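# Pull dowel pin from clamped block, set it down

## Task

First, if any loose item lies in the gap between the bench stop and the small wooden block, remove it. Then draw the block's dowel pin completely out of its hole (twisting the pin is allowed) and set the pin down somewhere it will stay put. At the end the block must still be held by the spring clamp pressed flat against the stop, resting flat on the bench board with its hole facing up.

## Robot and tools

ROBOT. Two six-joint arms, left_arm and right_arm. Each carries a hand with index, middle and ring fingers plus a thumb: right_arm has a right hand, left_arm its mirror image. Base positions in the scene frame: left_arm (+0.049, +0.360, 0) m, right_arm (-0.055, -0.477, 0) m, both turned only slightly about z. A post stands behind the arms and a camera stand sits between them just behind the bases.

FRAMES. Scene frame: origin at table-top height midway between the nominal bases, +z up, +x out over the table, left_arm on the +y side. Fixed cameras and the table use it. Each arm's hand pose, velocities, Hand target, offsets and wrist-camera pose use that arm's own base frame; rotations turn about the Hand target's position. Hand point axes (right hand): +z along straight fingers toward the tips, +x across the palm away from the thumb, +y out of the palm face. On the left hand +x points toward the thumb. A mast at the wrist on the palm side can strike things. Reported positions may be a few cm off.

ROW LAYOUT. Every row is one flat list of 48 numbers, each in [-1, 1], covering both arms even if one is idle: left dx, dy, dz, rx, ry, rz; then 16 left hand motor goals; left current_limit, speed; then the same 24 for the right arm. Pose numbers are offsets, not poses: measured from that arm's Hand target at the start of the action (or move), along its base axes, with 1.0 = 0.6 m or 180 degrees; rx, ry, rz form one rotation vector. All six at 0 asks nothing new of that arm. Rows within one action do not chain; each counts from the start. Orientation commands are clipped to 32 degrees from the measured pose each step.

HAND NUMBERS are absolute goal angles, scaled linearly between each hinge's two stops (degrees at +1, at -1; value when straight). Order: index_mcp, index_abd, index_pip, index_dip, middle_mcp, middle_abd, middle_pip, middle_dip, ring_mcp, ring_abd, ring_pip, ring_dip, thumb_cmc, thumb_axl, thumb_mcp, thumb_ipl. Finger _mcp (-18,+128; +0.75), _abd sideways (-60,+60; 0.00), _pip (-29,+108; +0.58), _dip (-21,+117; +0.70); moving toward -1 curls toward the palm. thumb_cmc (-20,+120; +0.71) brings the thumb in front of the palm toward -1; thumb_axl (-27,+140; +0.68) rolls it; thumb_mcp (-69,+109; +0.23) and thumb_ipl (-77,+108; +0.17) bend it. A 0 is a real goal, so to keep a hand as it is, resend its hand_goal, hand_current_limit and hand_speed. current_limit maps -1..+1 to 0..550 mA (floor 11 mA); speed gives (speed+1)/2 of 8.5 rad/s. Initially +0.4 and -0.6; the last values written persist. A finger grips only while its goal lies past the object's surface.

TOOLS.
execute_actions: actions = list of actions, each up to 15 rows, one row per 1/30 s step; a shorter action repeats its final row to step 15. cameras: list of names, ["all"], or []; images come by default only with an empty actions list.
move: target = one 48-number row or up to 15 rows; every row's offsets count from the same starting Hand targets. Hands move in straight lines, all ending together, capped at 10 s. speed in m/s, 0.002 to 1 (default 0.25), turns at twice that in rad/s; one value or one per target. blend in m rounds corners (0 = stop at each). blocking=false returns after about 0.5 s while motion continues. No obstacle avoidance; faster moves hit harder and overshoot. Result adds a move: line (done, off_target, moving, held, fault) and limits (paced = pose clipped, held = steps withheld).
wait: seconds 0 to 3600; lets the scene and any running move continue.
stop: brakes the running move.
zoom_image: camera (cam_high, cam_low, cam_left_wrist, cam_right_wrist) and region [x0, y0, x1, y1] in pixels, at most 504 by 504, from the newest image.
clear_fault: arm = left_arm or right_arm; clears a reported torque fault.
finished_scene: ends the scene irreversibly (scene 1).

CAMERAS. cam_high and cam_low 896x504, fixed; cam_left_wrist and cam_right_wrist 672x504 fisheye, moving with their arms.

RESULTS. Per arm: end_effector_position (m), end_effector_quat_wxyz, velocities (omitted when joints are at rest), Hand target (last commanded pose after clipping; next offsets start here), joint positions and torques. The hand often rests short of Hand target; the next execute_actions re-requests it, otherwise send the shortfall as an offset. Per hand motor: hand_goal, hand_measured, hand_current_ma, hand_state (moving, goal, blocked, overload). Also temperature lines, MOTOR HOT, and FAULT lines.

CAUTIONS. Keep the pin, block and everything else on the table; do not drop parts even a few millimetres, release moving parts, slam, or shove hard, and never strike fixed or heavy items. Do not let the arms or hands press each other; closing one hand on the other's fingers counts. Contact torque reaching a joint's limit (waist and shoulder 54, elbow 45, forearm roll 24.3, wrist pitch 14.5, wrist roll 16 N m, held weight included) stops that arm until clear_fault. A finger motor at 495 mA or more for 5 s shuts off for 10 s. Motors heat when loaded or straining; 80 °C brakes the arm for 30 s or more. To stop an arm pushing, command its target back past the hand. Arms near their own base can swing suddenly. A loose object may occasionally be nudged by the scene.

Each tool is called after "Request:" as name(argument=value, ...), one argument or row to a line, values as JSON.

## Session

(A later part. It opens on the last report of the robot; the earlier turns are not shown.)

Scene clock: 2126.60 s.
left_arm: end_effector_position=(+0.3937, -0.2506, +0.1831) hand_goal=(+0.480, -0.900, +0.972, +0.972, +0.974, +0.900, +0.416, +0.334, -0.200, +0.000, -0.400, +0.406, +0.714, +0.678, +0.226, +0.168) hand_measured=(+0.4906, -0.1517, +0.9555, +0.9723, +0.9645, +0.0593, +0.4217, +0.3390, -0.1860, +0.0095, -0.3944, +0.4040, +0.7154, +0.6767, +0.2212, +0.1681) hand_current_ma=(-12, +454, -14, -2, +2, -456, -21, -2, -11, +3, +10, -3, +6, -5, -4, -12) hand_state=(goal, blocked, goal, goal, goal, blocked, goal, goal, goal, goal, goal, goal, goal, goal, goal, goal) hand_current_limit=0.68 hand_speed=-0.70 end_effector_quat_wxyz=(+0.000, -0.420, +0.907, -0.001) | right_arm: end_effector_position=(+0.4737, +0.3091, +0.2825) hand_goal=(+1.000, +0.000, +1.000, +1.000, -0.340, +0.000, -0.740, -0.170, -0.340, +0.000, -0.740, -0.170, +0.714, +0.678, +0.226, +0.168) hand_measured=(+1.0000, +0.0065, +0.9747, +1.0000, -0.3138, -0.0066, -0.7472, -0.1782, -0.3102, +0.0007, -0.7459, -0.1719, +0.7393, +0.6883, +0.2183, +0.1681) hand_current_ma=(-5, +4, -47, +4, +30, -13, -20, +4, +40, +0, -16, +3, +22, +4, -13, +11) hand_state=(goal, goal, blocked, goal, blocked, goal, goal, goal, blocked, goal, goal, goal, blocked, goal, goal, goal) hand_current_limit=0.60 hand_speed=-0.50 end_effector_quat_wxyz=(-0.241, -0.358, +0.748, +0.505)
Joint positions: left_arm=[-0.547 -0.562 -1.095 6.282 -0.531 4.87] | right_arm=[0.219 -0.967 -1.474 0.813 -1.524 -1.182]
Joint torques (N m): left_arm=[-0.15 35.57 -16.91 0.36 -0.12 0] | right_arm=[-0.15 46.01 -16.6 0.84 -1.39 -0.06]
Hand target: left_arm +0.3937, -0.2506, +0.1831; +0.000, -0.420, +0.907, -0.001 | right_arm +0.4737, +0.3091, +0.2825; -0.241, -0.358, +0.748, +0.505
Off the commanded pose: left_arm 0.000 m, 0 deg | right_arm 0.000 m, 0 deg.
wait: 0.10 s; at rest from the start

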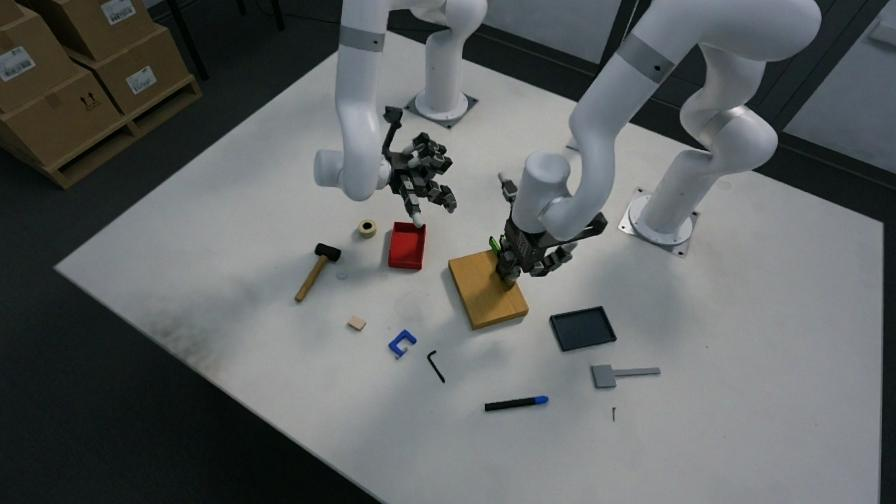

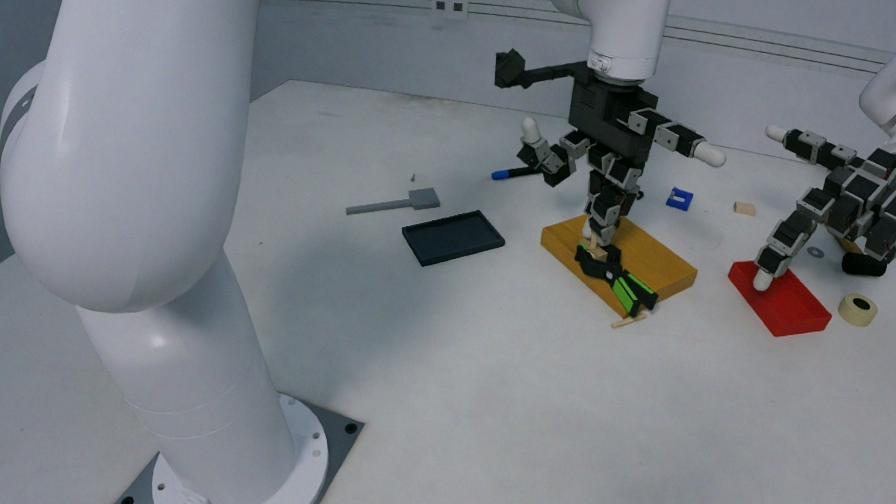

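Request:
move(
  target=[0,0,-0.005,0,0,0,0.479,-0.9,0.971,0.971,0.973,0.9,0.416,0.333,-0.2,0,-0.4,0.406,0.714,0.678,0.226,0.168,0.68,-0.7,0,0,0,0,0,0,1,0,1,1,-0.34,0,-0.74,-0.17,-0.34,0,-0.74,-0.17,0.714,0.678,0.226,0.168,0.6,-0.5],
  speed=0.01,
  cameras=["cam_low","cam_high"],
)

Request:
zoom_image(
  camera="cam_low",
  region=[570, 230, 640, 300],
)

Request:
zoom_image(
  camera="cam_high",
  region=[480, 250, 540, 310],
)

Scene clock: 2132.00 s.
left_arm: end_effector_position=(+0.3938, -0.2506, +0.1801) hand_goal=(+0.480, -0.900, +0.972, +0.972, +0.974, +0.900, +0.416, +0.334, -0.200, +0.000, -0.400, +0.406, +0.714, +0.678, +0.226, +0.168) hand_measured=(+0.4869, -0.1532, +0.9555, +0.9786, +0.9681, +0.0593, +0.4140, +0.3327, -0.1860, +0.0095, -0.3944, +0.4053, +0.7154, +0.6767, +0.2212, +0.1672) hand_current_ma=(-3, +446, +23, -26, +12, -454, -3, -23, +11, +2, -5, +20, -7, -9, -12, -8) hand_state=(goal, blocked, goal, goal, goal, blocked, goal, goal, goal, goal, goal, goal, goal, goal, goal, goal) hand_current_limit=0.68 hand_speed=-0.70 end_effector_quat_wxyz=(+0.000, -0.420, +0.907, -0.001) | right_arm: end_effector_position=(+0.4737, +0.3091, +0.2825) hand_goal=(+1.000, +0.000, +1.000, +1.000, -0.340, +0.000, -0.740, -0.170, -0.340, +0.000, -0.740, -0.170, +0.714, +0.678, +0.226, +0.168) hand_measured=(+0.9995, +0.0065, +0.9747, +0.9990, -0.3138, -0.0066, -0.7459, -0.1770, -0.3114, +0.0007, -0.7459, -0.1719, +0.7418, +0.6883, +0.2183, +0.1672) hand_current_ma=(+0, +18, -40, -5, +19, -19, -8, -8, +36, -15, +3, -12, +8, +5, -18, +6) hand_state=(goal, goal, blocked, goal, blocked, goal, goal, goal, blocked, goal, goal, goal, blocked, goal, goal, goal) hand_current_limit=0.60 hand_speed=-0.50 end_effector_quat_wxyz=(-0.241, -0.358, +0.748, +0.505)
Joint positions: left_arm=[-0.547 -0.567 -1.095 6.282 -0.525 4.87] | right_arm=[0.219 -0.967 -1.474 0.813 -1.524 -1.182]
Joint torques (N m): left_arm=[-0.15 24.44 -16.85 0.36 4.64 0] | right_arm=[-0.15 46.01 -16.6 0.84 -1.39 -0.06]
Hand target: left_arm +0.3937, -0.2506, +0.1801; +0.000, -0.420, +0.907, -0.001 | right_arm +0.4737, +0.3091, +0.2825; -0.241, -0.358, +0.748, +0.505
Off the commanded pose: left_arm 0.000 m, 0 deg | right_arm 0.000 m, 0 deg.
move: done
Images, in order (width x height): cam_high 896x504, cam_low 896x504.

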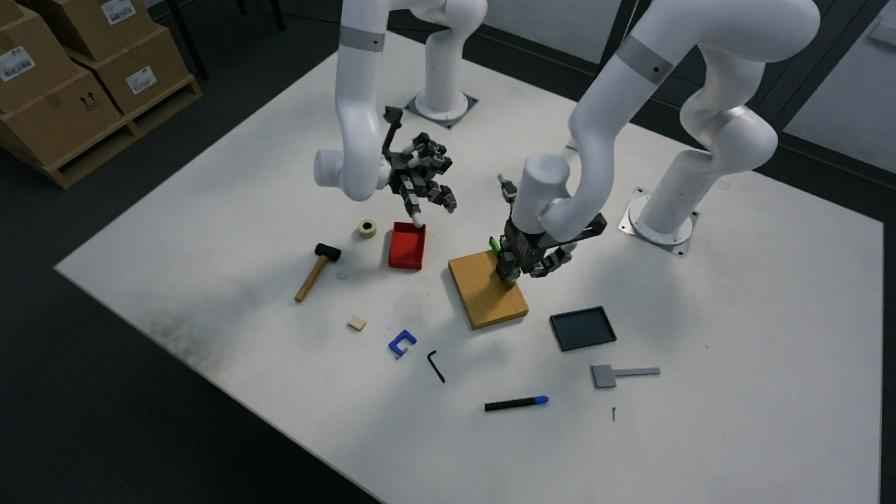

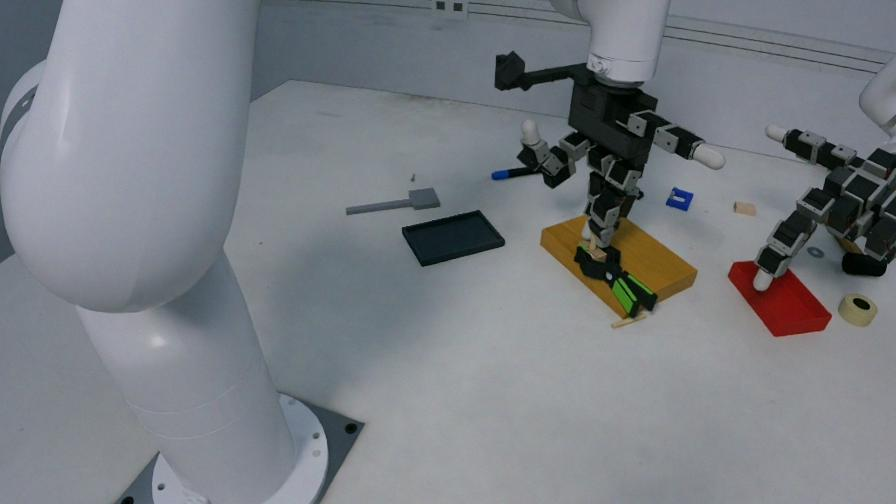

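Scaled by 7.200 from the camera's image (finer frame: 1280x720).

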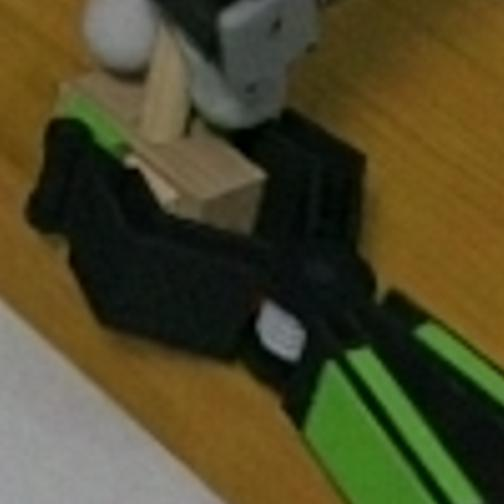

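Scaled by 8.400 from the camera's image (finer frame: 1280x720).

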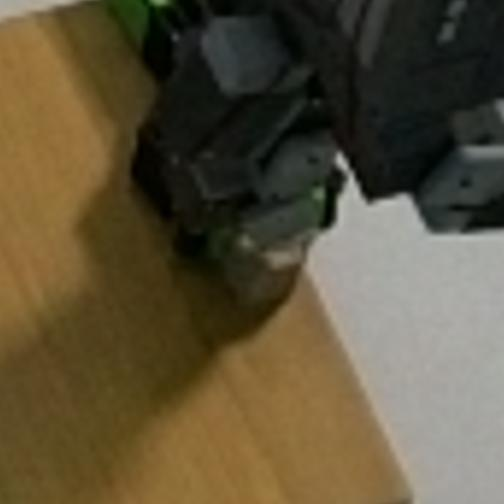

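Request:
move(
  target=[
    [-0.0137,-0.0192,0.00025,0,0,0.0556,0.479,-0.9,0.971,0.971,0.973,0.9,0.416,0.333,-0.2,0,-0.4,0.406,0.714,0.678,0.226,0.168,0.68,-0.7,0,0,0,0,0,0,1,0,1,1,-0.34,0,-0.74,-0.17,-0.34,0,-0.74,-0.17,0.714,0.678,0.226,0.168,0.6,-0.5],
    [-0.0237,-0.0405,0.0005,0,0,0.1111,0.479,-0.9,0.971,0.971,0.973,0.9,0.416,0.333,-0.2,0,-0.4,0.406,0.714,0.678,0.226,0.168,0.68,-0.7,0,0,0,0,0,0,1,0,1,1,-0.34,0,-0.74,-0.17,-0.34,0,-0.74,-0.17,0.714,0.678,0.226,0.168,0.6,-0.5],
    [-0.0137,-0.0192,0.00075,0,0,0.0556,0.479,-0.9,0.971,0.971,0.973,0.9,0.416,0.333,-0.2,0,-0.4,0.406,0.714,0.678,0.226,0.168,0.68,-0.7,0,0,0,0,0,0,1,0,1,1,-0.34,0,-0.74,-0.17,-0.34,0,-0.74,-0.17,0.714,0.678,0.226,0.168,0.6,-0.5],
    [0,0,0.001,0,0,0,0.479,-0.9,0.971,0.971,0.973,0.9,0.416,0.333,-0.2,0,-0.4,0.406,0.714,0.678,0.226,0.168,0.68,-0.7,0,0,0,0,0,0,1,0,1,1,-0.34,0,-0.74,-0.17,-0.34,0,-0.74,-0.17,0.714,0.678,0.226,0.168,0.6,-0.5],
    [0.0167,0.0165,0.00125,0,0,-0.0556,0.479,-0.9,0.971,0.971,0.973,0.9,0.416,0.333,-0.2,0,-0.4,0.406,0.714,0.678,0.226,0.168,0.68,-0.7,0,0,0,0,0,0,1,0,1,1,-0.34,0,-0.74,-0.17,-0.34,0,-0.74,-0.17,0.714,0.678,0.226,0.168,0.6,-0.5],
    [0.036,0.0298,0.0015,0,0,-0.1111,0.479,-0.9,0.971,0.971,0.973,0.9,0.416,0.333,-0.2,0,-0.4,0.406,0.714,0.678,0.226,0.168,0.68,-0.7,0,0,0,0,0,0,1,0,1,1,-0.34,0,-0.74,-0.17,-0.34,0,-0.74,-0.17,0.714,0.678,0.226,0.168,0.6,-0.5],
    [0.0167,0.0165,0.00175,0,0,-0.0556,0.479,-0.9,0.971,0.971,0.973,0.9,0.416,0.333,-0.2,0,-0.4,0.406,0.714,0.678,0.226,0.168,0.68,-0.7,0,0,0,0,0,0,1,0,1,1,-0.34,0,-0.74,-0.17,-0.34,0,-0.74,-0.17,0.714,0.678,0.226,0.168,0.6,-0.5],
    [0,0,0.002,0,0,0,0.479,-0.9,0.971,0.971,0.973,0.9,0.416,0.333,-0.2,0,-0.4,0.406,0.714,0.678,0.226,0.168,0.68,-0.7,0,0,0,0,0,0,1,0,1,1,-0.34,0,-0.74,-0.17,-0.34,0,-0.74,-0.17,0.714,0.678,0.226,0.168,0.6,-0.5],
  ],
  speed=0.1,
  blend=0.001,
  cameras=["cam_low","cam_left_wrist"],
)

Request:
zoom_image(
  camera="cam_low",
  region=[570, 230, 640, 300],
)

Request:
zoom_image(
  camera="cam_left_wrist",
  region=[260, 60, 460, 220],
)

Scene clock: 2150.30 s.
left_arm: end_effector_position=(+0.3938, -0.2506, +0.1813) hand_goal=(+0.480, -0.900, +0.972, +0.972, +0.974, +0.900, +0.416, +0.334, -0.200, +0.000, -0.400, +0.406, +0.714, +0.678, +0.226, +0.168) hand_measured=(+0.4857, -0.1532, +0.9542, +0.9735, +0.9609, +0.0593, +0.4217, +0.3365, -0.1860, +0.0080, -0.3944, +0.4040, +0.7142, +0.6777, +0.2212, +0.1681) hand_current_ma=(-8, +448, -1, -8, +1, -452, +4, +1, +13, -7, -17, +4, +6, -4, +10, -2) hand_state=(goal, blocked, goal, goal, goal, blocked, goal, goal, goal, goal, goal, goal, goal, goal, goal, goal) hand_current_limit=0.68 hand_speed=-0.70 end_effector_quat_wxyz=(+0.000, -0.420, +0.907, -0.001) | right_arm: end_effector_position=(+0.4737, +0.3091, +0.2825) hand_goal=(+1.000, +0.000, +1.000, +1.000, -0.340, +0.000, -0.740, -0.170, -0.340, +0.000, -0.740, -0.170, +0.714, +0.678, +0.226, +0.168) hand_measured=(+1.0000, +0.0065, +0.9747, +1.0000, -0.3126, -0.0066, -0.7459, -0.1782, -0.3114, +0.0007, -0.7459, -0.1719, +0.7406, +0.6883, +0.2183, +0.1672) hand_current_ma=(-9, -5, -33, -17, +38, -14, -9, +2, +29, +2, -24, -6, +30, +7, -17, +8) hand_state=(goal, goal, blocked, goal, blocked, goal, goal, goal, blocked, goal, goal, goal, blocked, goal, goal, goal) hand_current_limit=0.60 hand_speed=-0.50 end_effector_quat_wxyz=(-0.241, -0.358, +0.748, +0.505)
Joint positions: left_arm=[-0.547 -0.565 -1.095 6.282 -0.527 4.87] | right_arm=[0.219 -0.967 -1.474 0.813 -1.524 -1.182]
Joint torques (N m): left_arm=[-0.15 35.62 -16.87 0.36 -0.12 0] | right_arm=[-0.15 46.01 -16.6 0.84 -1.39 -0.06]
Hand target: left_arm +0.3937, -0.2506, +0.1813; +0.000, -0.420, +0.907, -0.001 | right_arm +0.4737, +0.3091, +0.2825; -0.241, -0.358, +0.748, +0.505
Off the commanded pose: left_arm 0.000 m, 0 deg | right_arm 0.000 m, 0 deg.
move: done
cam_left_wrist: T_world_to_cam=[[0.98127, 0.18524, 0.05293, -0.38789], [0.08664, -0.66969, 0.73757, -0.38426], [0.17208, -0.71916, -0.6732, 0.00182]] pos_world=[0.4136, -0.18417, 0.30517]

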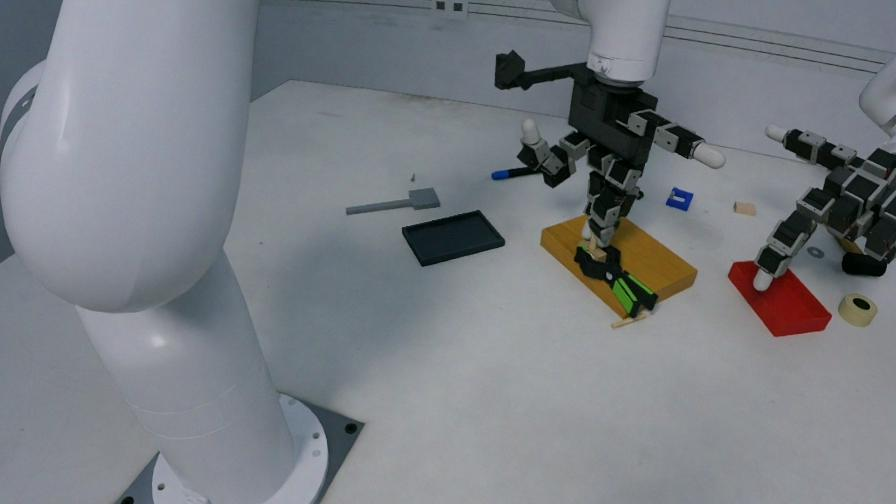

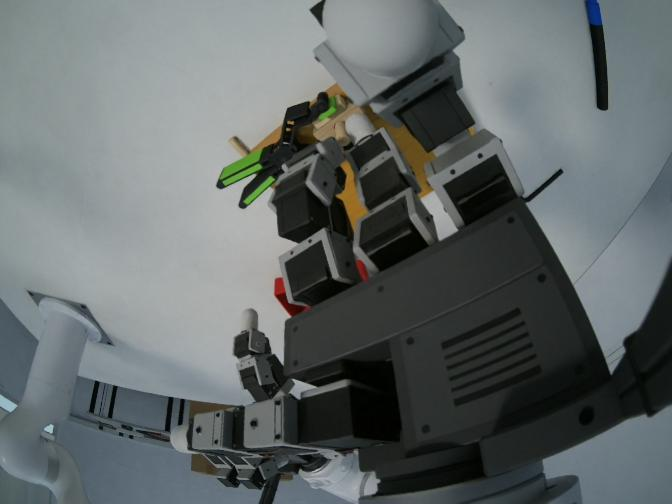

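Scaled by 7.200 from the camera's image (finer frame: 1280x720).

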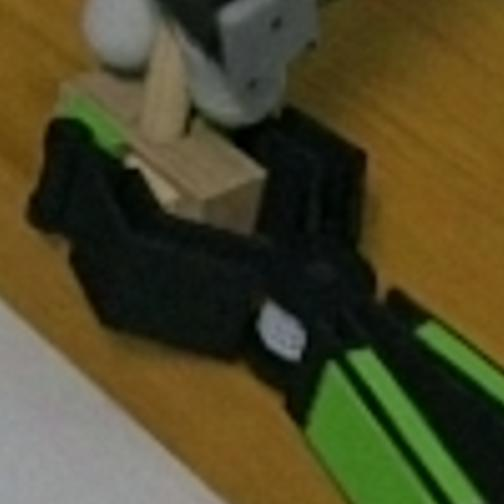

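Scaled by 2.520 from the camera's image (finer frame: 960x720).

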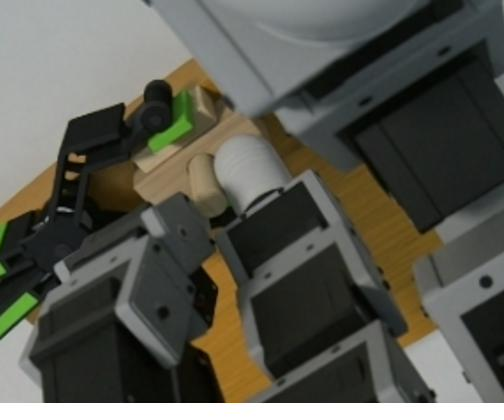

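Request:
move(
  target=[
    [-0.0137,-0.0192,0.0004,0,0,0.0556,0.479,-0.9,0.971,0.971,0.973,0.9,0.416,0.333,-0.2,0,-0.4,0.406,0.714,0.678,0.226,0.168,0.68,-0.7,0,0,0,0,0,0,1,0,1,1,-0.34,0,-0.74,-0.17,-0.34,0,-0.74,-0.17,0.714,0.678,0.226,0.168,0.6,-0.5],
    [-0.0237,-0.0405,0.0008,0,0,0.1111,0.479,-0.9,0.971,0.971,0.973,0.9,0.416,0.333,-0.2,0,-0.4,0.406,0.714,0.678,0.226,0.168,0.68,-0.7,0,0,0,0,0,0,1,0,1,1,-0.34,0,-0.74,-0.17,-0.34,0,-0.74,-0.17,0.714,0.678,0.226,0.168,0.6,-0.5],
    [-0.0137,-0.0192,0.0012,0,0,0.0556,0.479,-0.9,0.971,0.971,0.973,0.9,0.416,0.333,-0.2,0,-0.4,0.406,0.714,0.678,0.226,0.168,0.68,-0.7,0,0,0,0,0,0,1,0,1,1,-0.34,0,-0.74,-0.17,-0.34,0,-0.74,-0.17,0.714,0.678,0.226,0.168,0.6,-0.5],
    [0,0,0.0016,0,0,0,0.479,-0.9,0.971,0.971,0.973,0.9,0.416,0.333,-0.2,0,-0.4,0.406,0.714,0.678,0.226,0.168,0.68,-0.7,0,0,0,0,0,0,1,0,1,1,-0.34,0,-0.74,-0.17,-0.34,0,-0.74,-0.17,0.714,0.678,0.226,0.168,0.6,-0.5],
    [0.0167,0.0165,0.002,0,0,-0.0556,0.479,-0.9,0.971,0.971,0.973,0.9,0.416,0.333,-0.2,0,-0.4,0.406,0.714,0.678,0.226,0.168,0.68,-0.7,0,0,0,0,0,0,1,0,1,1,-0.34,0,-0.74,-0.17,-0.34,0,-0.74,-0.17,0.714,0.678,0.226,0.168,0.6,-0.5],
    [0.036,0.0298,0.0024,0,0,-0.1111,0.479,-0.9,0.971,0.971,0.973,0.9,0.416,0.333,-0.2,0,-0.4,0.406,0.714,0.678,0.226,0.168,0.68,-0.7,0,0,0,0,0,0,1,0,1,1,-0.34,0,-0.74,-0.17,-0.34,0,-0.74,-0.17,0.714,0.678,0.226,0.168,0.6,-0.5],
    [0.0167,0.0165,0.0028,0,0,-0.0556,0.479,-0.9,0.971,0.971,0.973,0.9,0.416,0.333,-0.2,0,-0.4,0.406,0.714,0.678,0.226,0.168,0.68,-0.7,0,0,0,0,0,0,1,0,1,1,-0.34,0,-0.74,-0.17,-0.34,0,-0.74,-0.17,0.714,0.678,0.226,0.168,0.6,-0.5],
    [0,0,0.0032,0,0,0,0.479,-0.9,0.971,0.971,0.973,0.9,0.416,0.333,-0.2,0,-0.4,0.406,0.714,0.678,0.226,0.168,0.68,-0.7,0,0,0,0,0,0,1,0,1,1,-0.34,0,-0.74,-0.17,-0.34,0,-0.74,-0.17,0.714,0.678,0.226,0.168,0.6,-0.5],
  ],
  speed=0.1,
  blend=0.001,
  cameras=["cam_low","cam_left_wrist"],
)

Request:
zoom_image(
  camera="cam_low",
  region=[570, 230, 640, 300],
)

Request:
zoom_image(
  camera="cam_left_wrist",
  region=[300, 80, 380, 160],
)

Scene clock: 2165.10 s.
left_arm: end_effector_position=(+0.3938, -0.2506, +0.1832) hand_goal=(+0.480, -0.900, +0.972, +0.972, +0.974, +0.900, +0.416, +0.334, -0.200, +0.000, -0.400, +0.406, +0.714, +0.678, +0.226, +0.168) hand_measured=(+0.4906, -0.1532, +0.9542, +0.9735, +0.9633, +0.0593, +0.4204, +0.3416, -0.1860, +0.0080, -0.3944, +0.4053, +0.7142, +0.6777, +0.2212, +0.1681) hand_current_ma=(-11, +459, +7, -24, -9, -449, +12, -10, +5, -1, -2, +5, -2, -5, -6, -15) hand_state=(goal, blocked, goal, goal, goal, blocked, goal, goal, goal, goal, goal, goal, goal, goal, goal, goal) hand_current_limit=0.68 hand_speed=-0.70 end_effector_quat_wxyz=(+0.000, -0.420, +0.907, -0.001) | right_arm: end_effector_position=(+0.4737, +0.3091, +0.2825) hand_goal=(+1.000, +0.000, +1.000, +1.000, -0.340, +0.000, -0.740, -0.170, -0.340, +0.000, -0.740, -0.170, +0.714, +0.678, +0.226, +0.168) hand_measured=(+0.9995, +0.0065, +0.9747, +1.0000, -0.3126, -0.0066, -0.7472, -0.1782, -0.3114, +0.0007, -0.7472, -0.1719, +0.7393, +0.6893, +0.2183, +0.1672) hand_current_ma=(+11, +21, -27, -5, +37, -8, -15, +0, +35, -9, -20, -1, +19, +15, -7, +15) hand_state=(goal, goal, blocked, goal, blocked, goal, goal, goal, blocked, goal, goal, goal, blocked, goal, goal, goal) hand_current_limit=0.60 hand_speed=-0.50 end_effector_quat_wxyz=(-0.241, -0.358, +0.748, +0.505)
Joint positions: left_arm=[-0.547 -0.562 -1.095 6.282 -0.531 4.87] | right_arm=[0.219 -0.967 -1.474 0.813 -1.524 -1.182]
Joint torques (N m): left_arm=[-0.15 35.57 -16.92 0.36 4.44 0] | right_arm=[-0.15 46.01 -16.6 0.84 -1.39 -0.06]
Hand target: left_arm +0.3937, -0.2506, +0.1832; +0.000, -0.420, +0.907, -0.001 | right_arm +0.4737, +0.3091, +0.2825; -0.241, -0.358, +0.748, +0.505
Off the commanded pose: left_arm 0.000 m, 0 deg | right_arm 0.000 m, 0 deg.
move: done
cam_left_wrist: T_world_to_cam=[[0.98127, 0.18524, 0.05293, -0.388], [0.08664, -0.66969, 0.73757, -0.38574], [0.17208, -0.71916, -0.6732, 0.00317]] pos_world=[0.4136, -0.18417, 0.30717]

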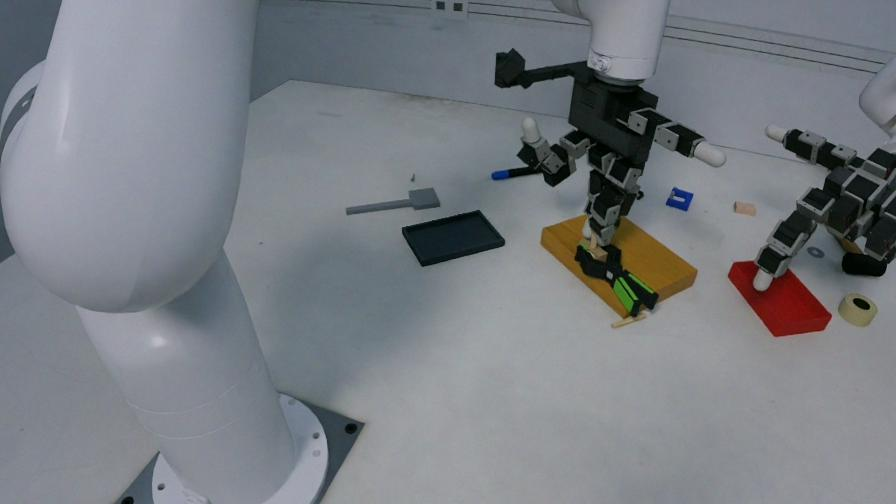

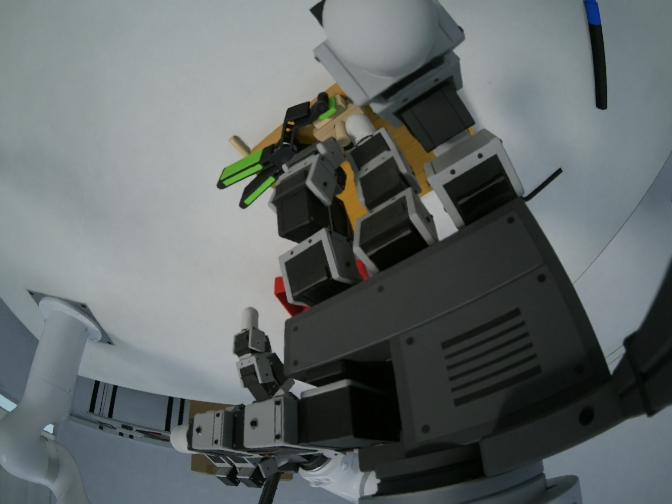

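Scaled by 7.200 from the camera's image (finer frame: 1280x720).

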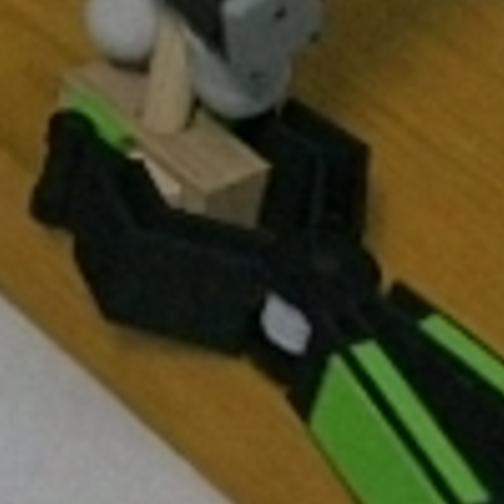

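Scaled by 6.300 from the camera's image (finer frame: 960x720).

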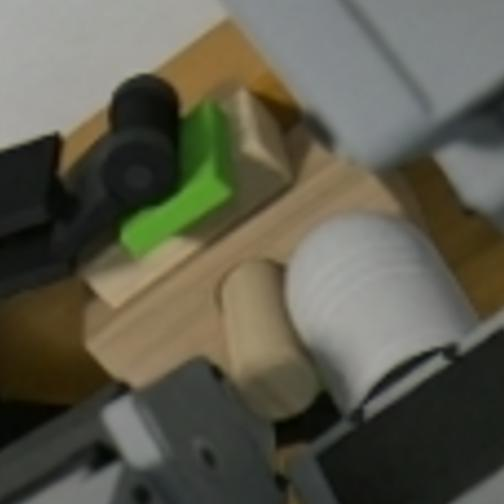

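Request:
move(
  target=[
    [-0.0137,-0.0192,-0.004,0,0,0.0556,0.479,-0.9,0.971,0.971,0.973,0.9,0.416,0.333,-0.2,0,-0.4,0.406,0.714,0.678,0.226,0.168,0.68,-0.7,0,0,0,0,0,0,1,0,1,1,-0.34,0,-0.74,-0.17,-0.34,0,-0.74,-0.17,0.714,0.678,0.226,0.168,0.6,-0.5],
    [-0.0237,-0.0405,-0.0052,0,0,0.1111,0.479,-0.9,0.971,0.971,0.973,0.9,0.416,0.333,-0.2,0,-0.4,0.406,0.714,0.678,0.226,0.168,0.68,-0.7,0,0,0,0,0,0,1,0,1,1,-0.34,0,-0.74,-0.17,-0.34,0,-0.74,-0.17,0.714,0.678,0.226,0.168,0.6,-0.5],
  ],
  speed=0.1,
  blend=0.001,
  cameras=["cam_low","cam_left_wrist","cam_high"],
)

Request:
zoom_image(
  camera="cam_low",
  region=[570, 230, 640, 300],
)

Request:
zoom_image(
  camera="cam_left_wrist",
  region=[300, 80, 380, 160],
)

Scene clock: 2183.63 s.
left_arm: end_effector_position=(+0.3795, -0.2749, +0.1801) hand_goal=(+0.480, -0.900, +0.972, +0.972, +0.974, +0.900, +0.416, +0.334, -0.200, +0.000, -0.400, +0.406, +0.714, +0.678, +0.226, +0.168) hand_measured=(+0.4809, -0.1546, +0.9555, +0.9812, +0.9790, +0.0593, +0.4191, +0.3365, -0.1860, +0.0080, -0.3944, +0.4053, +0.7142, +0.6777, +0.2212, +0.1672) hand_current_ma=(+2, +458, +29, -19, -7, -471, -18, -15, +7, +10, -5, +4, -7, -7, +3, +24) hand_state=(goal, blocked, goal, goal, goal, blocked, goal, goal, goal, goal, goal, goal, goal, goal, goal, goal) hand_current_limit=0.68 hand_speed=-0.70 end_effector_quat_wxyz=(+0.001, -0.571, +0.821, -0.001) | right_arm: end_effector_position=(+0.4737, +0.3091, +0.2825) hand_goal=(+1.000, +0.000, +1.000, +1.000, -0.340, +0.000, -0.740, -0.170, -0.340, +0.000, -0.740, -0.170, +0.714, +0.678, +0.226, +0.168) hand_measured=(+1.0000, +0.0080, +0.9747, +1.0000, -0.3126, -0.0081, -0.7472, -0.1782, -0.3114, -0.0008, -0.7459, -0.1706, +0.7393, +0.6883, +0.2183, +0.1672) hand_current_ma=(-2, +15, -41, -19, +21, -6, -25, +22, +34, -18, -9, -7, +16, -3, -6, +0) hand_state=(goal, goal, blocked, goal, blocked, goal, goal, goal, blocked, goal, goal, goal, blocked, goal, goal, goal) hand_current_limit=0.60 hand_speed=-0.50 end_effector_quat_wxyz=(-0.241, -0.358, +0.748, +0.505)
Joint positions: left_arm=[-0.545 -0.552 -1.07 6.284 -0.516 4.521] | right_arm=[0.219 -0.967 -1.474 0.813 -1.524 -1.182]
Joint torques (N m): left_arm=[-0.15 35.11 -16.77 0.34 4.63 0] | right_arm=[-0.15 46.01 -16.6 0.84 -1.39 -0.06]
Hand target: left_arm +0.3795, -0.2749, +0.1801; +0.001, -0.571, +0.821, -0.001 | right_arm +0.4737, +0.3091, +0.2825; -0.241, -0.358, +0.748, +0.505
Off the commanded pose: left_arm 0.000 m, 0 deg | right_arm 0.000 m, 0 deg.
joint at its limit (left arm) — joint 4 (forearm roll), upper limit.
move: done
cam_left_wrist: T_world_to_cam=[[0.85873, 0.50969, 0.05293, -0.2337], [0.31047, -0.59968, 0.73756, -0.46408], [0.40767, -0.61693, -0.6732, -0.07529]] pos_world=[0.37546, -0.20563, 0.30397]
Images, in order (width x height): cam_high 896x504, cam_low 896x504, cam_left_wrist 672x504.

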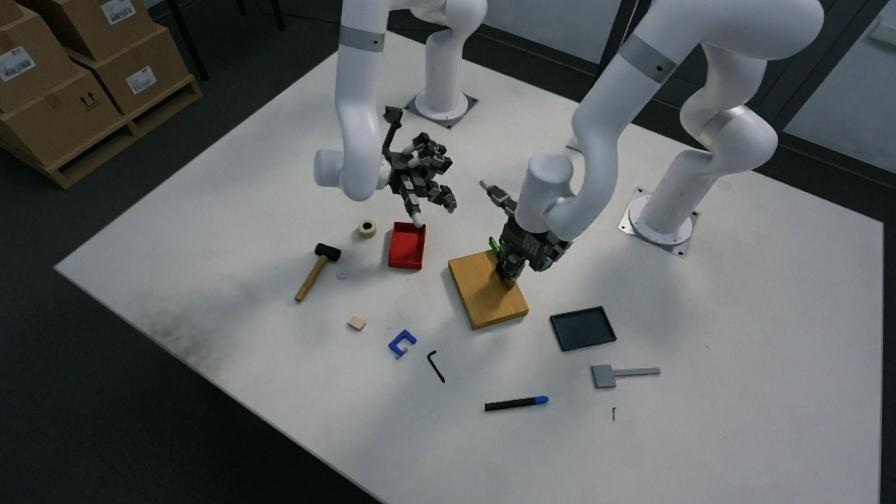

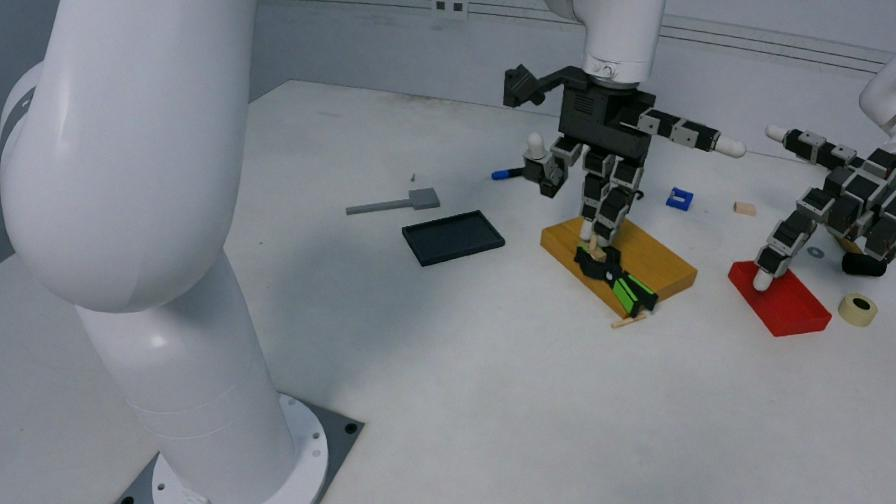

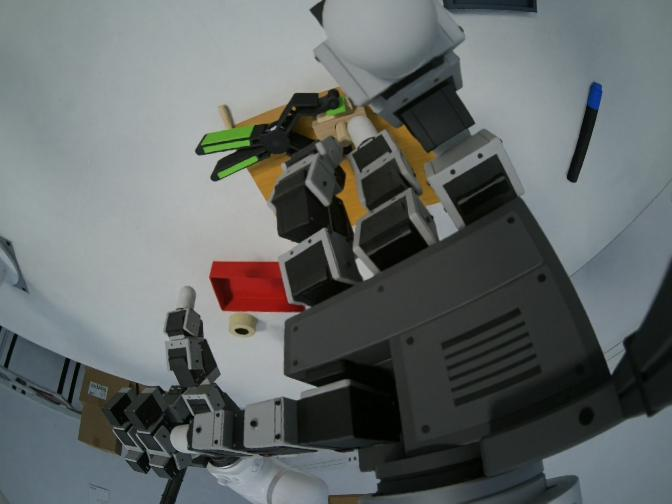

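Scaled by 7.200 from the camera's image (finer frame: 1280x720).

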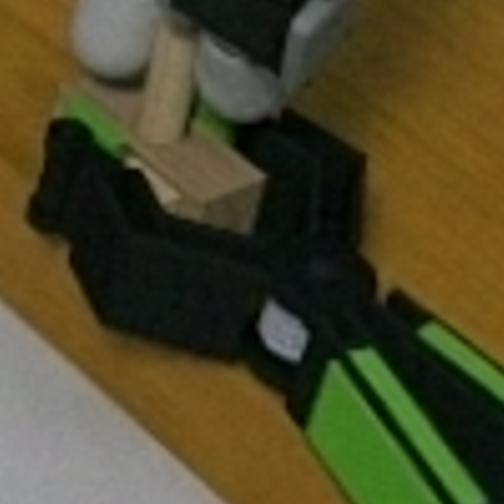

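Scaled by 6.300 from the camera's image (finer frame: 960x720).

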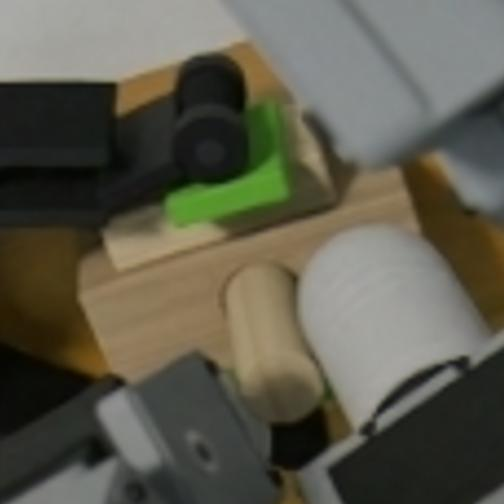

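Request:
zoom_image(
  camera="cam_left_wrist",
  region=[328, 115, 358, 149],
)

Request:
move(
  target=[
    [0.01,0.0213,0,0,0,-0.0556,0.479,-0.9,0.971,0.971,0.973,0.9,0.416,0.333,-0.2,0,-0.4,0.406,0.714,0.678,0.226,0.168,0.68,-0.7,0,0,0,0,0,0,1,0,1,1,-0.34,0,-0.74,-0.17,-0.34,0,-0.74,-0.17,0.714,0.678,0.226,0.168,0.6,-0.5],
    [0.0237,0.0405,0,0,0,-0.1111,0.479,-0.9,0.971,0.971,0.973,0.9,0.416,0.333,-0.2,0,-0.4,0.406,0.714,0.678,0.226,0.168,0.68,-0.7,0,0,0,0,0,0,1,0,1,1,-0.34,0,-0.74,-0.17,-0.34,0,-0.74,-0.17,0.714,0.678,0.226,0.168,0.6,-0.5],
  ],
  speed=0.1,
  blend=0.001,
  cameras=["cam_left_wrist"],
)

Request:
zoom_image(
  camera="cam_left_wrist",
  region=[328, 115, 358, 149],
)

Scaled by 14.824 from the camera's image (finer frame: 960x720).

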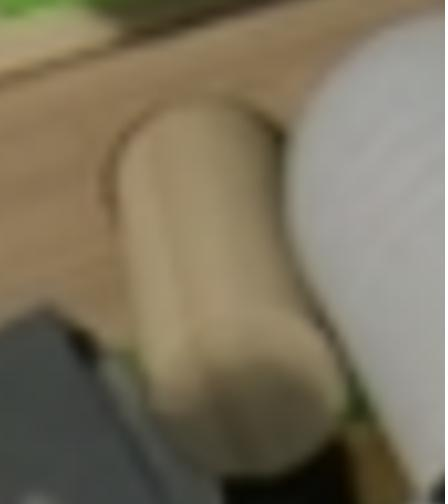

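Scene clock: 2207.70 s.
left_arm: end_effector_position=(+0.3937, -0.2506, +0.1801) hand_goal=(+0.480, -0.900, +0.972, +0.972, +0.974, +0.900, +0.416, +0.334, -0.200, +0.000, -0.400, +0.406, +0.714, +0.678, +0.226, +0.168) hand_measured=(+0.4857, -0.1546, +0.9568, +0.9825, +0.9693, +0.0593, +0.4127, +0.3340, -0.1860, +0.0095, -0.3944, +0.4040, +0.7154, +0.6777, +0.2212, +0.1681) hand_current_ma=(+9, +446, +6, +16, -7, -465, +16, -4, -4, +5, +3, -5, +16, -3, -2, +3) hand_state=(goal, blocked, goal, goal, goal, blocked, goal, goal, goal, goal, goal, goal, goal, goal, goal, goal) hand_current_limit=0.68 hand_speed=-0.70 end_effector_quat_wxyz=(+0.000, -0.420, +0.907, -0.001) | right_arm: end_effector_position=(+0.4737, +0.3091, +0.2825) hand_goal=(+1.000, +0.000, +1.000, +1.000, -0.340, +0.000, -0.740, -0.170, -0.340, +0.000, -0.740, -0.170, +0.714, +0.678, +0.226, +0.168) hand_measured=(+1.0000, +0.0065, +0.9747, +1.0000, -0.3126, -0.0081, -0.7459, -0.1770, -0.3102, +0.0007, -0.7447, -0.1719, +0.7393, +0.6883, +0.2193, +0.1672) hand_current_ma=(+9, +17, -35, -16, +19, -14, -17, -13, +32, -7, -13, -2, +10, +16, -18, -4) hand_state=(goal, goal, blocked, goal, blocked, goal, goal, goal, blocked, goal, goal, goal, blocked, goal, goal, goal) hand_current_limit=0.60 hand_speed=-0.50 end_effector_quat_wxyz=(-0.241, -0.358, +0.748, +0.505)
Joint positions: left_arm=[-0.547 -0.567 -1.095 6.282 -0.525 4.87] | right_arm=[0.219 -0.967 -1.474 0.813 -1.524 -1.182]
Joint torques (N m): left_arm=[-0.15 35.65 -16.85 0.36 -0.12 0] | right_arm=[-0.15 46.01 -16.6 0.84 -1.39 -0.06]
Hand target: left_arm +0.3937, -0.2506, +0.1801; +0.000, -0.420, +0.907, -0.001 | right_arm +0.4737, +0.3091, +0.2825; -0.241, -0.358, +0.748, +0.505
Off the commanded pose: left_arm 0.000 m, 0 deg | right_arm 0.000 m, 0 deg.
move: done
cam_left_wrist: T_world_to_cam=[[0.98127, 0.18524, 0.05293, -0.38783], [0.08664, -0.66969, 0.73757, -0.38338], [0.17208, -0.71916, -0.6732, 0.00101]] pos_world=[0.4136, -0.18417, 0.30397]

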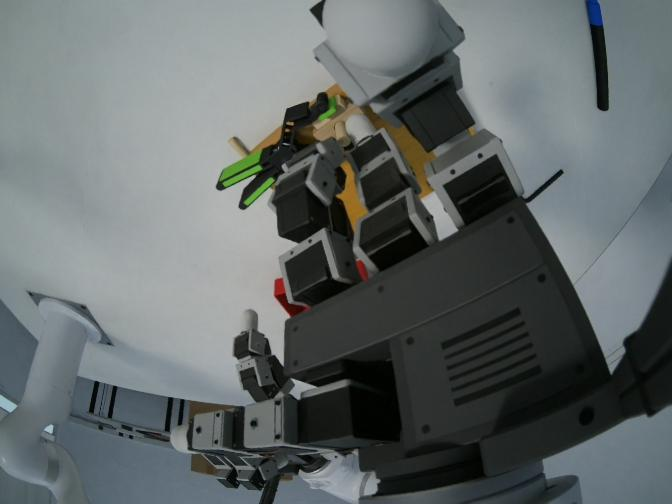

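Scaled by 14.824 from the camera's image (finer frame: 960x720).

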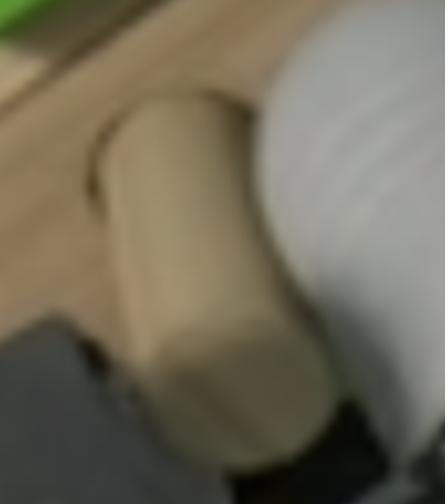

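Request:
move(
  target=[
    [0,0,0,0,0,0,0.479,0.2,0.971,0.971,0.973,-0.2,0.416,0.333,-0.2,0,-0.4,0.406,0.714,0.678,0.226,0.168,0.6,-0.7,0,0,0,0,0,0,1,0,1,1,-0.34,0,-0.74,-0.17,-0.34,0,-0.74,-0.17,0.714,0.678,0.226,0.168,0.6,-0.5],
    [0,0,0.2333,0,0,0,0.479,0.2,0.971,0.971,0.973,-0.2,0.416,0.333,-0.2,0,-0.4,0.406,0.714,0.678,0.226,0.168,0.6,-0.7,0,0,0,0,0,0,1,0,1,1,-0.34,0,-0.74,-0.17,-0.34,0,-0.74,-0.17,0.714,0.678,0.226,0.168,0.6,-0.5],
  ],
  speed=[0.05,0.1],
  cameras=["cam_low"],
)

Request:
zoom_image(
  camera="cam_low",
  region=[570, 230, 640, 300],
)

Request:
move(
  target=[
    [0.0685,0.0397,0,-0.1959,0.4179,0.6223,1,0,1,1,-0.34,0,-0.74,-0.17,-0.34,0,-0.74,-0.17,0.714,0.678,0.226,0.168,0.6,-0.6,0,0,0,0,0,0,1,0,1,1,-0.34,0,-0.74,-0.17,-0.34,0,-0.74,-0.17,0.714,0.678,0.226,0.168,0.6,-0.5],
  ],
  speed=0.3,
  cameras=["cam_high","cam_low"],
)

Scene clock: 2241.73 s.
left_arm: end_effector_position=(+0.3937, -0.2506, +0.3200) hand_goal=(+0.480, +0.200, +0.972, +0.972, +0.974, -0.200, +0.416, +0.334, -0.200, +0.000, -0.400, +0.406, +0.714, +0.678, +0.226, +0.168) hand_measured=(+0.4857, +0.1692, +0.9529, +0.9799, +0.9681, -0.1913, +0.4127, +0.3340, -0.1848, +0.0080, -0.3944, +0.4053, +0.7154, +0.6767, +0.2212, +0.1681) hand_current_ma=(-24, -14, +13, -19, +5, -14, +7, -13, +10, +2, -14, -4, -1, +8, -20, -2) hand_state=(goal, blocked, goal, goal, goal, goal, goal, goal, goal, goal, goal, goal, goal, goal, goal, goal) hand_current_limit=0.60 hand_speed=-0.70 end_effector_quat_wxyz=(+0.000, -0.420, +0.907, -0.001) | right_arm: end_effector_position=(+0.4737, +0.3091, +0.2825) hand_goal=(+1.000, +0.000, +1.000, +1.000, -0.340, +0.000, -0.740, -0.170, -0.340, +0.000, -0.740, -0.170, +0.714, +0.678, +0.226, +0.168) hand_measured=(+1.0000, +0.0065, +0.9760, +1.0000, -0.3138, -0.0066, -0.7459, -0.1782, -0.3102, +0.0007, -0.7459, -0.1719, +0.7406, +0.6883, +0.2193, +0.1672) hand_current_ma=(+5, +12, -28, +0, +36, -15, -19, -11, +46, -31, -16, -20, +17, +14, -26, +0) hand_state=(goal, goal, blocked, goal, blocked, goal, goal, goal, blocked, goal, goal, goal, blocked, goal, goal, goal) hand_current_limit=0.60 hand_speed=-0.50 end_effector_quat_wxyz=(-0.241, -0.358, +0.748, +0.505)
Joint positions: left_arm=[-0.547 -0.374 -1.18 6.283 -0.803 4.869] | right_arm=[0.219 -0.967 -1.474 0.813 -1.524 -1.182]
Joint torques (N m): left_arm=[-0.14 32.07 -19.29 0.52 -4.5 0] | right_arm=[-0.15 46.01 -16.6 0.84 -1.39 -0.06]
Hand target: left_arm +0.3937, -0.2506, +0.3200; +0.000, -0.420, +0.907, -0.001 | right_arm +0.4737, +0.3091, +0.2825; -0.241, -0.358, +0.748, +0.505
Off the commanded pose: left_arm 0.000 m, 0 deg | right_arm 0.000 m, 0 deg.
move: done

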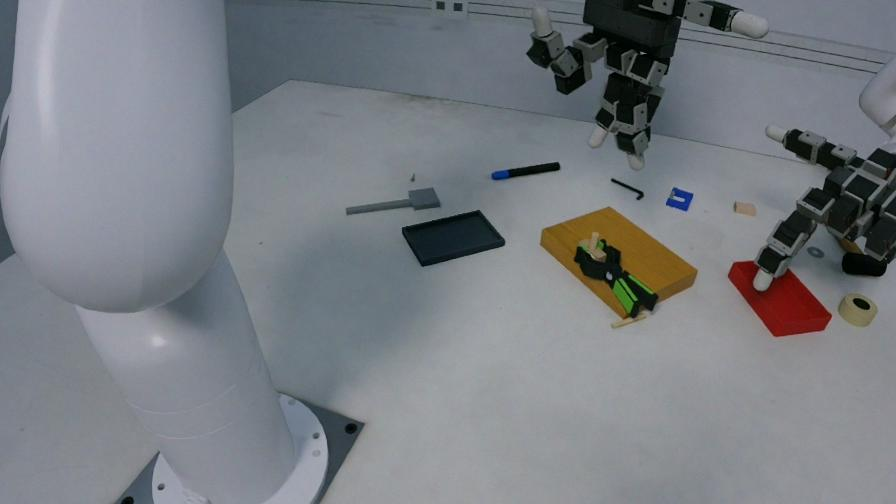

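Scaled by 7.200 from the camera's image (finer frame: 1280x720).

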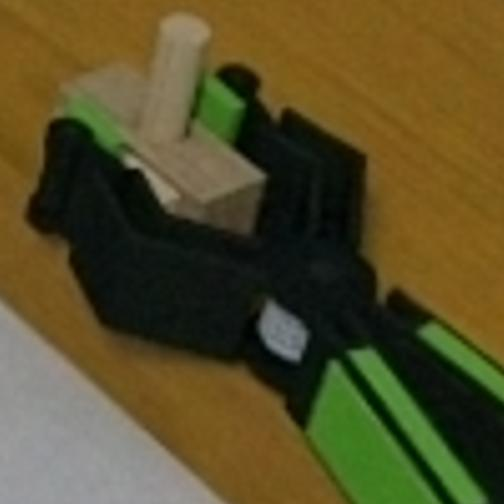

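Scene clock: 2246.27 s.
left_arm: end_effector_position=(+0.4348, -0.2268, +0.3200) hand_goal=(+1.000, +0.000, +1.000, +1.000, -0.340, +0.000, -0.740, -0.170, -0.340, +0.000, -0.740, -0.170, +0.714, +0.678, +0.226, +0.168) hand_measured=(+0.9995, +0.0021, +0.9735, +0.9926, -0.3162, -0.0066, -0.7447, -0.1668, -0.3162, +0.0036, -0.7459, -0.1744, +0.7293, +0.6777, +0.2212, +0.1672) hand_current_ma=(-28, -9, -4, +13, +13, +13, +0, -8, +10, -1, -30, +11, -3, +4, +2, -19) hand_state=(goal, goal, blocked, goal, blocked, goal, goal, goal, blocked, goal, goal, goal, goal, goal, goal, goal) hand_current_limit=0.60 hand_speed=-0.60 end_effector_quat_wxyz=(+0.558, +0.830, +0.002, +0.003) | right_arm: end_effector_position=(+0.4737, +0.3091, +0.2825) hand_goal=(+1.000, +0.000, +1.000, +1.000, -0.340, +0.000, -0.740, -0.170, -0.340, +0.000, -0.740, -0.170, +0.714, +0.678, +0.226, +0.168) hand_measured=(+0.9995, +0.0065, +0.9760, +1.0000, -0.3138, -0.0066, -0.7472, -0.1795, -0.3102, +0.0007, -0.7459, -0.1719, +0.7406, +0.6883, +0.2193, +0.1672) hand_current_ma=(+10, +3, -19, -6, +34, -7, -7, -8, +41, +3, -10, -20, +21, -4, -26, -2) hand_state=(goal, goal, blocked, goal, blocked, goal, goal, goal, blocked, goal, goal, goal, blocked, goal, goal, goal) hand_current_limit=0.60 hand_speed=-0.50 end_effector_quat_wxyz=(-0.241, -0.358, +0.748, +0.505)
Joint positions: left_arm=[0.022 -0.473 -0.676 4.809 -1.195 4.495] | right_arm=[0.219 -0.967 -1.474 0.813 -1.524 -1.182]
Joint torques (N m): left_arm=[-0.1 27.77 -11.77 -0.28 -1.44 0.05] | right_arm=[-0.15 46.01 -16.6 0.84 -1.39 -0.06]
Hand target: left_arm +0.4348, -0.2268, +0.3200; +0.558, +0.830, +0.002, +0.003 | right_arm +0.4737, +0.3091, +0.2825; -0.241, -0.358, +0.748, +0.505
Off the commanded pose: left_arm 0.000 m, 0 deg | right_arm 0.000 m, 0 deg.
move: done

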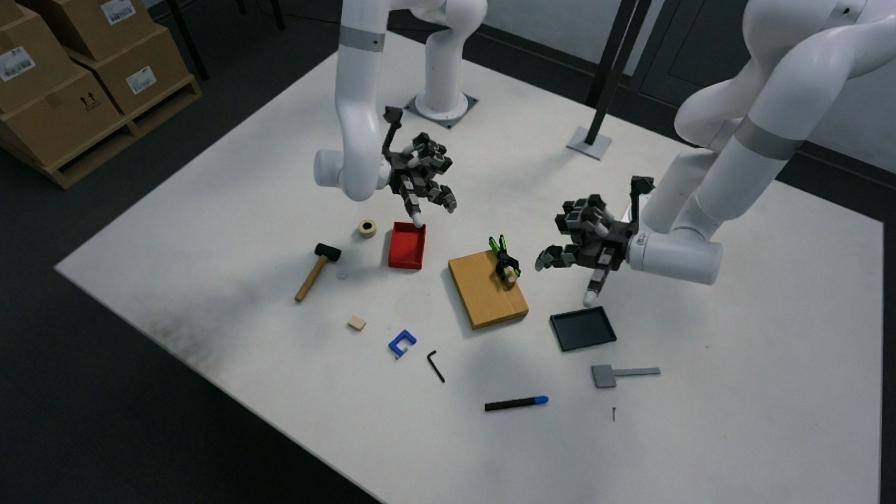

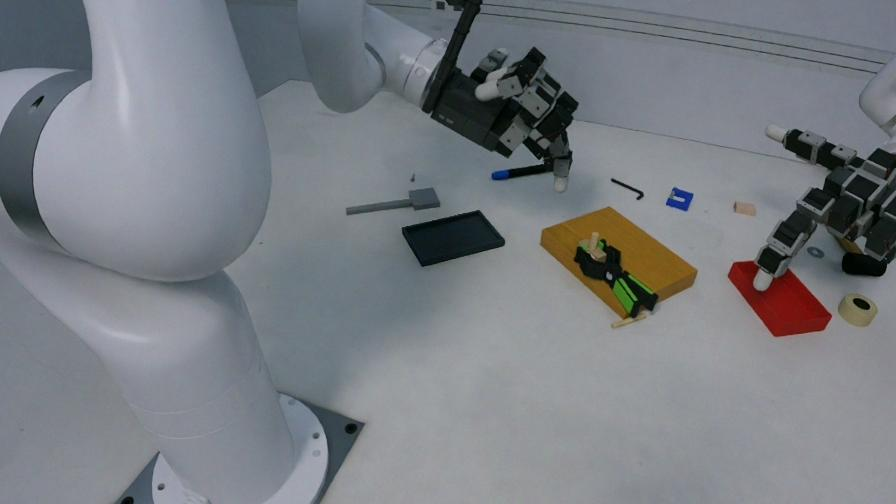

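Request:
move(
  target=[0,0,0,0,0,0,1,0,1,1,-0.34,0,-0.74,-0.17,-0.34,0,-0.74,-0.17,0.714,0.678,0.226,0.168,0.6,-0.6,0.0752,0.2882,0.01,0,0,-0.2733,1,0,1,1,-0.34,0,-0.74,-0.17,-0.34,0,-0.74,-0.17,0.714,0.678,0.226,0.168,0.6,-0.5],
  speed=0.15,
  cameras=["cam_high","cam_low"],
)

Scene clock: 2251.57 s.
left_arm: end_effector_position=(+0.4348, -0.2268, +0.3200) hand_goal=(+1.000, +0.000, +1.000, +1.000, -0.340, +0.000, -0.740, -0.170, -0.340, +0.000, -0.740, -0.170, +0.714, +0.678, +0.226, +0.168) hand_measured=(+0.9995, +0.0021, +0.9735, +0.9939, -0.3174, -0.0052, -0.7447, -0.1668, -0.3162, +0.0036, -0.7459, -0.1731, +0.7293, +0.6777, +0.2212, +0.1681) hand_current_ma=(-8, +2, -15, -13, +4, +2, +6, -9, +11, +12, +0, -5, +14, -13, -20, -2) hand_state=(goal, goal, blocked, goal, blocked, goal, goal, goal, blocked, goal, goal, goal, goal, goal, goal, goal) hand_current_limit=0.60 hand_speed=-0.60 end_effector_quat_wxyz=(+0.558, +0.830, +0.002, +0.003) | right_arm: end_effector_position=(+0.5189, +0.4820, +0.2885) hand_goal=(+1.000, +0.000, +1.000, +1.000, -0.340, +0.000, -0.740, -0.170, -0.340, +0.000, -0.740, -0.170, +0.714, +0.678, +0.226, +0.168) hand_measured=(+0.9995, +0.0065, +0.9747, +1.0000, -0.3126, -0.0066, -0.7472, -0.1782, -0.3102, +0.0007, -0.7447, -0.1719, +0.7393, +0.6883, +0.2193, +0.1662) hand_current_ma=(-1, +15, -23, -7, +44, -15, -7, -5, +33, -12, +0, +11, +22, +3, -11, +14) hand_state=(goal, goal, blocked, goal, blocked, goal, goal, goal, blocked, goal, goal, goal, blocked, goal, goal, goal) hand_current_limit=0.60 hand_speed=-0.50 end_effector_quat_wxyz=(-0.009, -0.014, +0.829, +0.559)
Joint positions: left_arm=[0.022 -0.473 -0.676 4.809 -1.195 4.495] | right_arm=[0.453 -0.781 -1.129 1.833 -1.07 -1.209]
Joint torques (N m): left_arm=[-0.1 27.77 -11.77 -0.28 -1.44 0.05] | right_arm=[-0.1 57.3 -16.27 0.39 2.07 -0.06]
Hand target: left_arm +0.4348, -0.2268, +0.3200; +0.558, +0.830, +0.002, +0.003 | right_arm +0.5189, +0.4820, +0.2885; -0.009, -0.014, +0.829, +0.559
Off the commanded pose: left_arm 0.000 m, 0 deg | right_arm 0.000 m, 0 deg.
move: done

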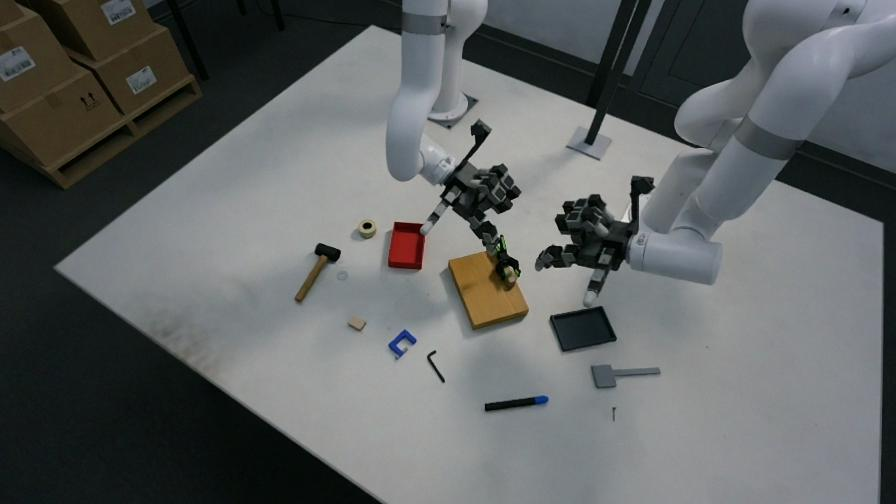

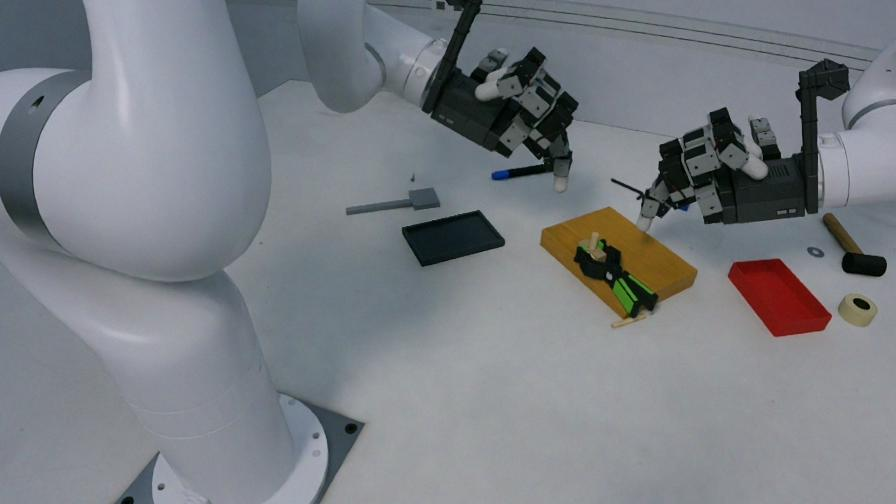

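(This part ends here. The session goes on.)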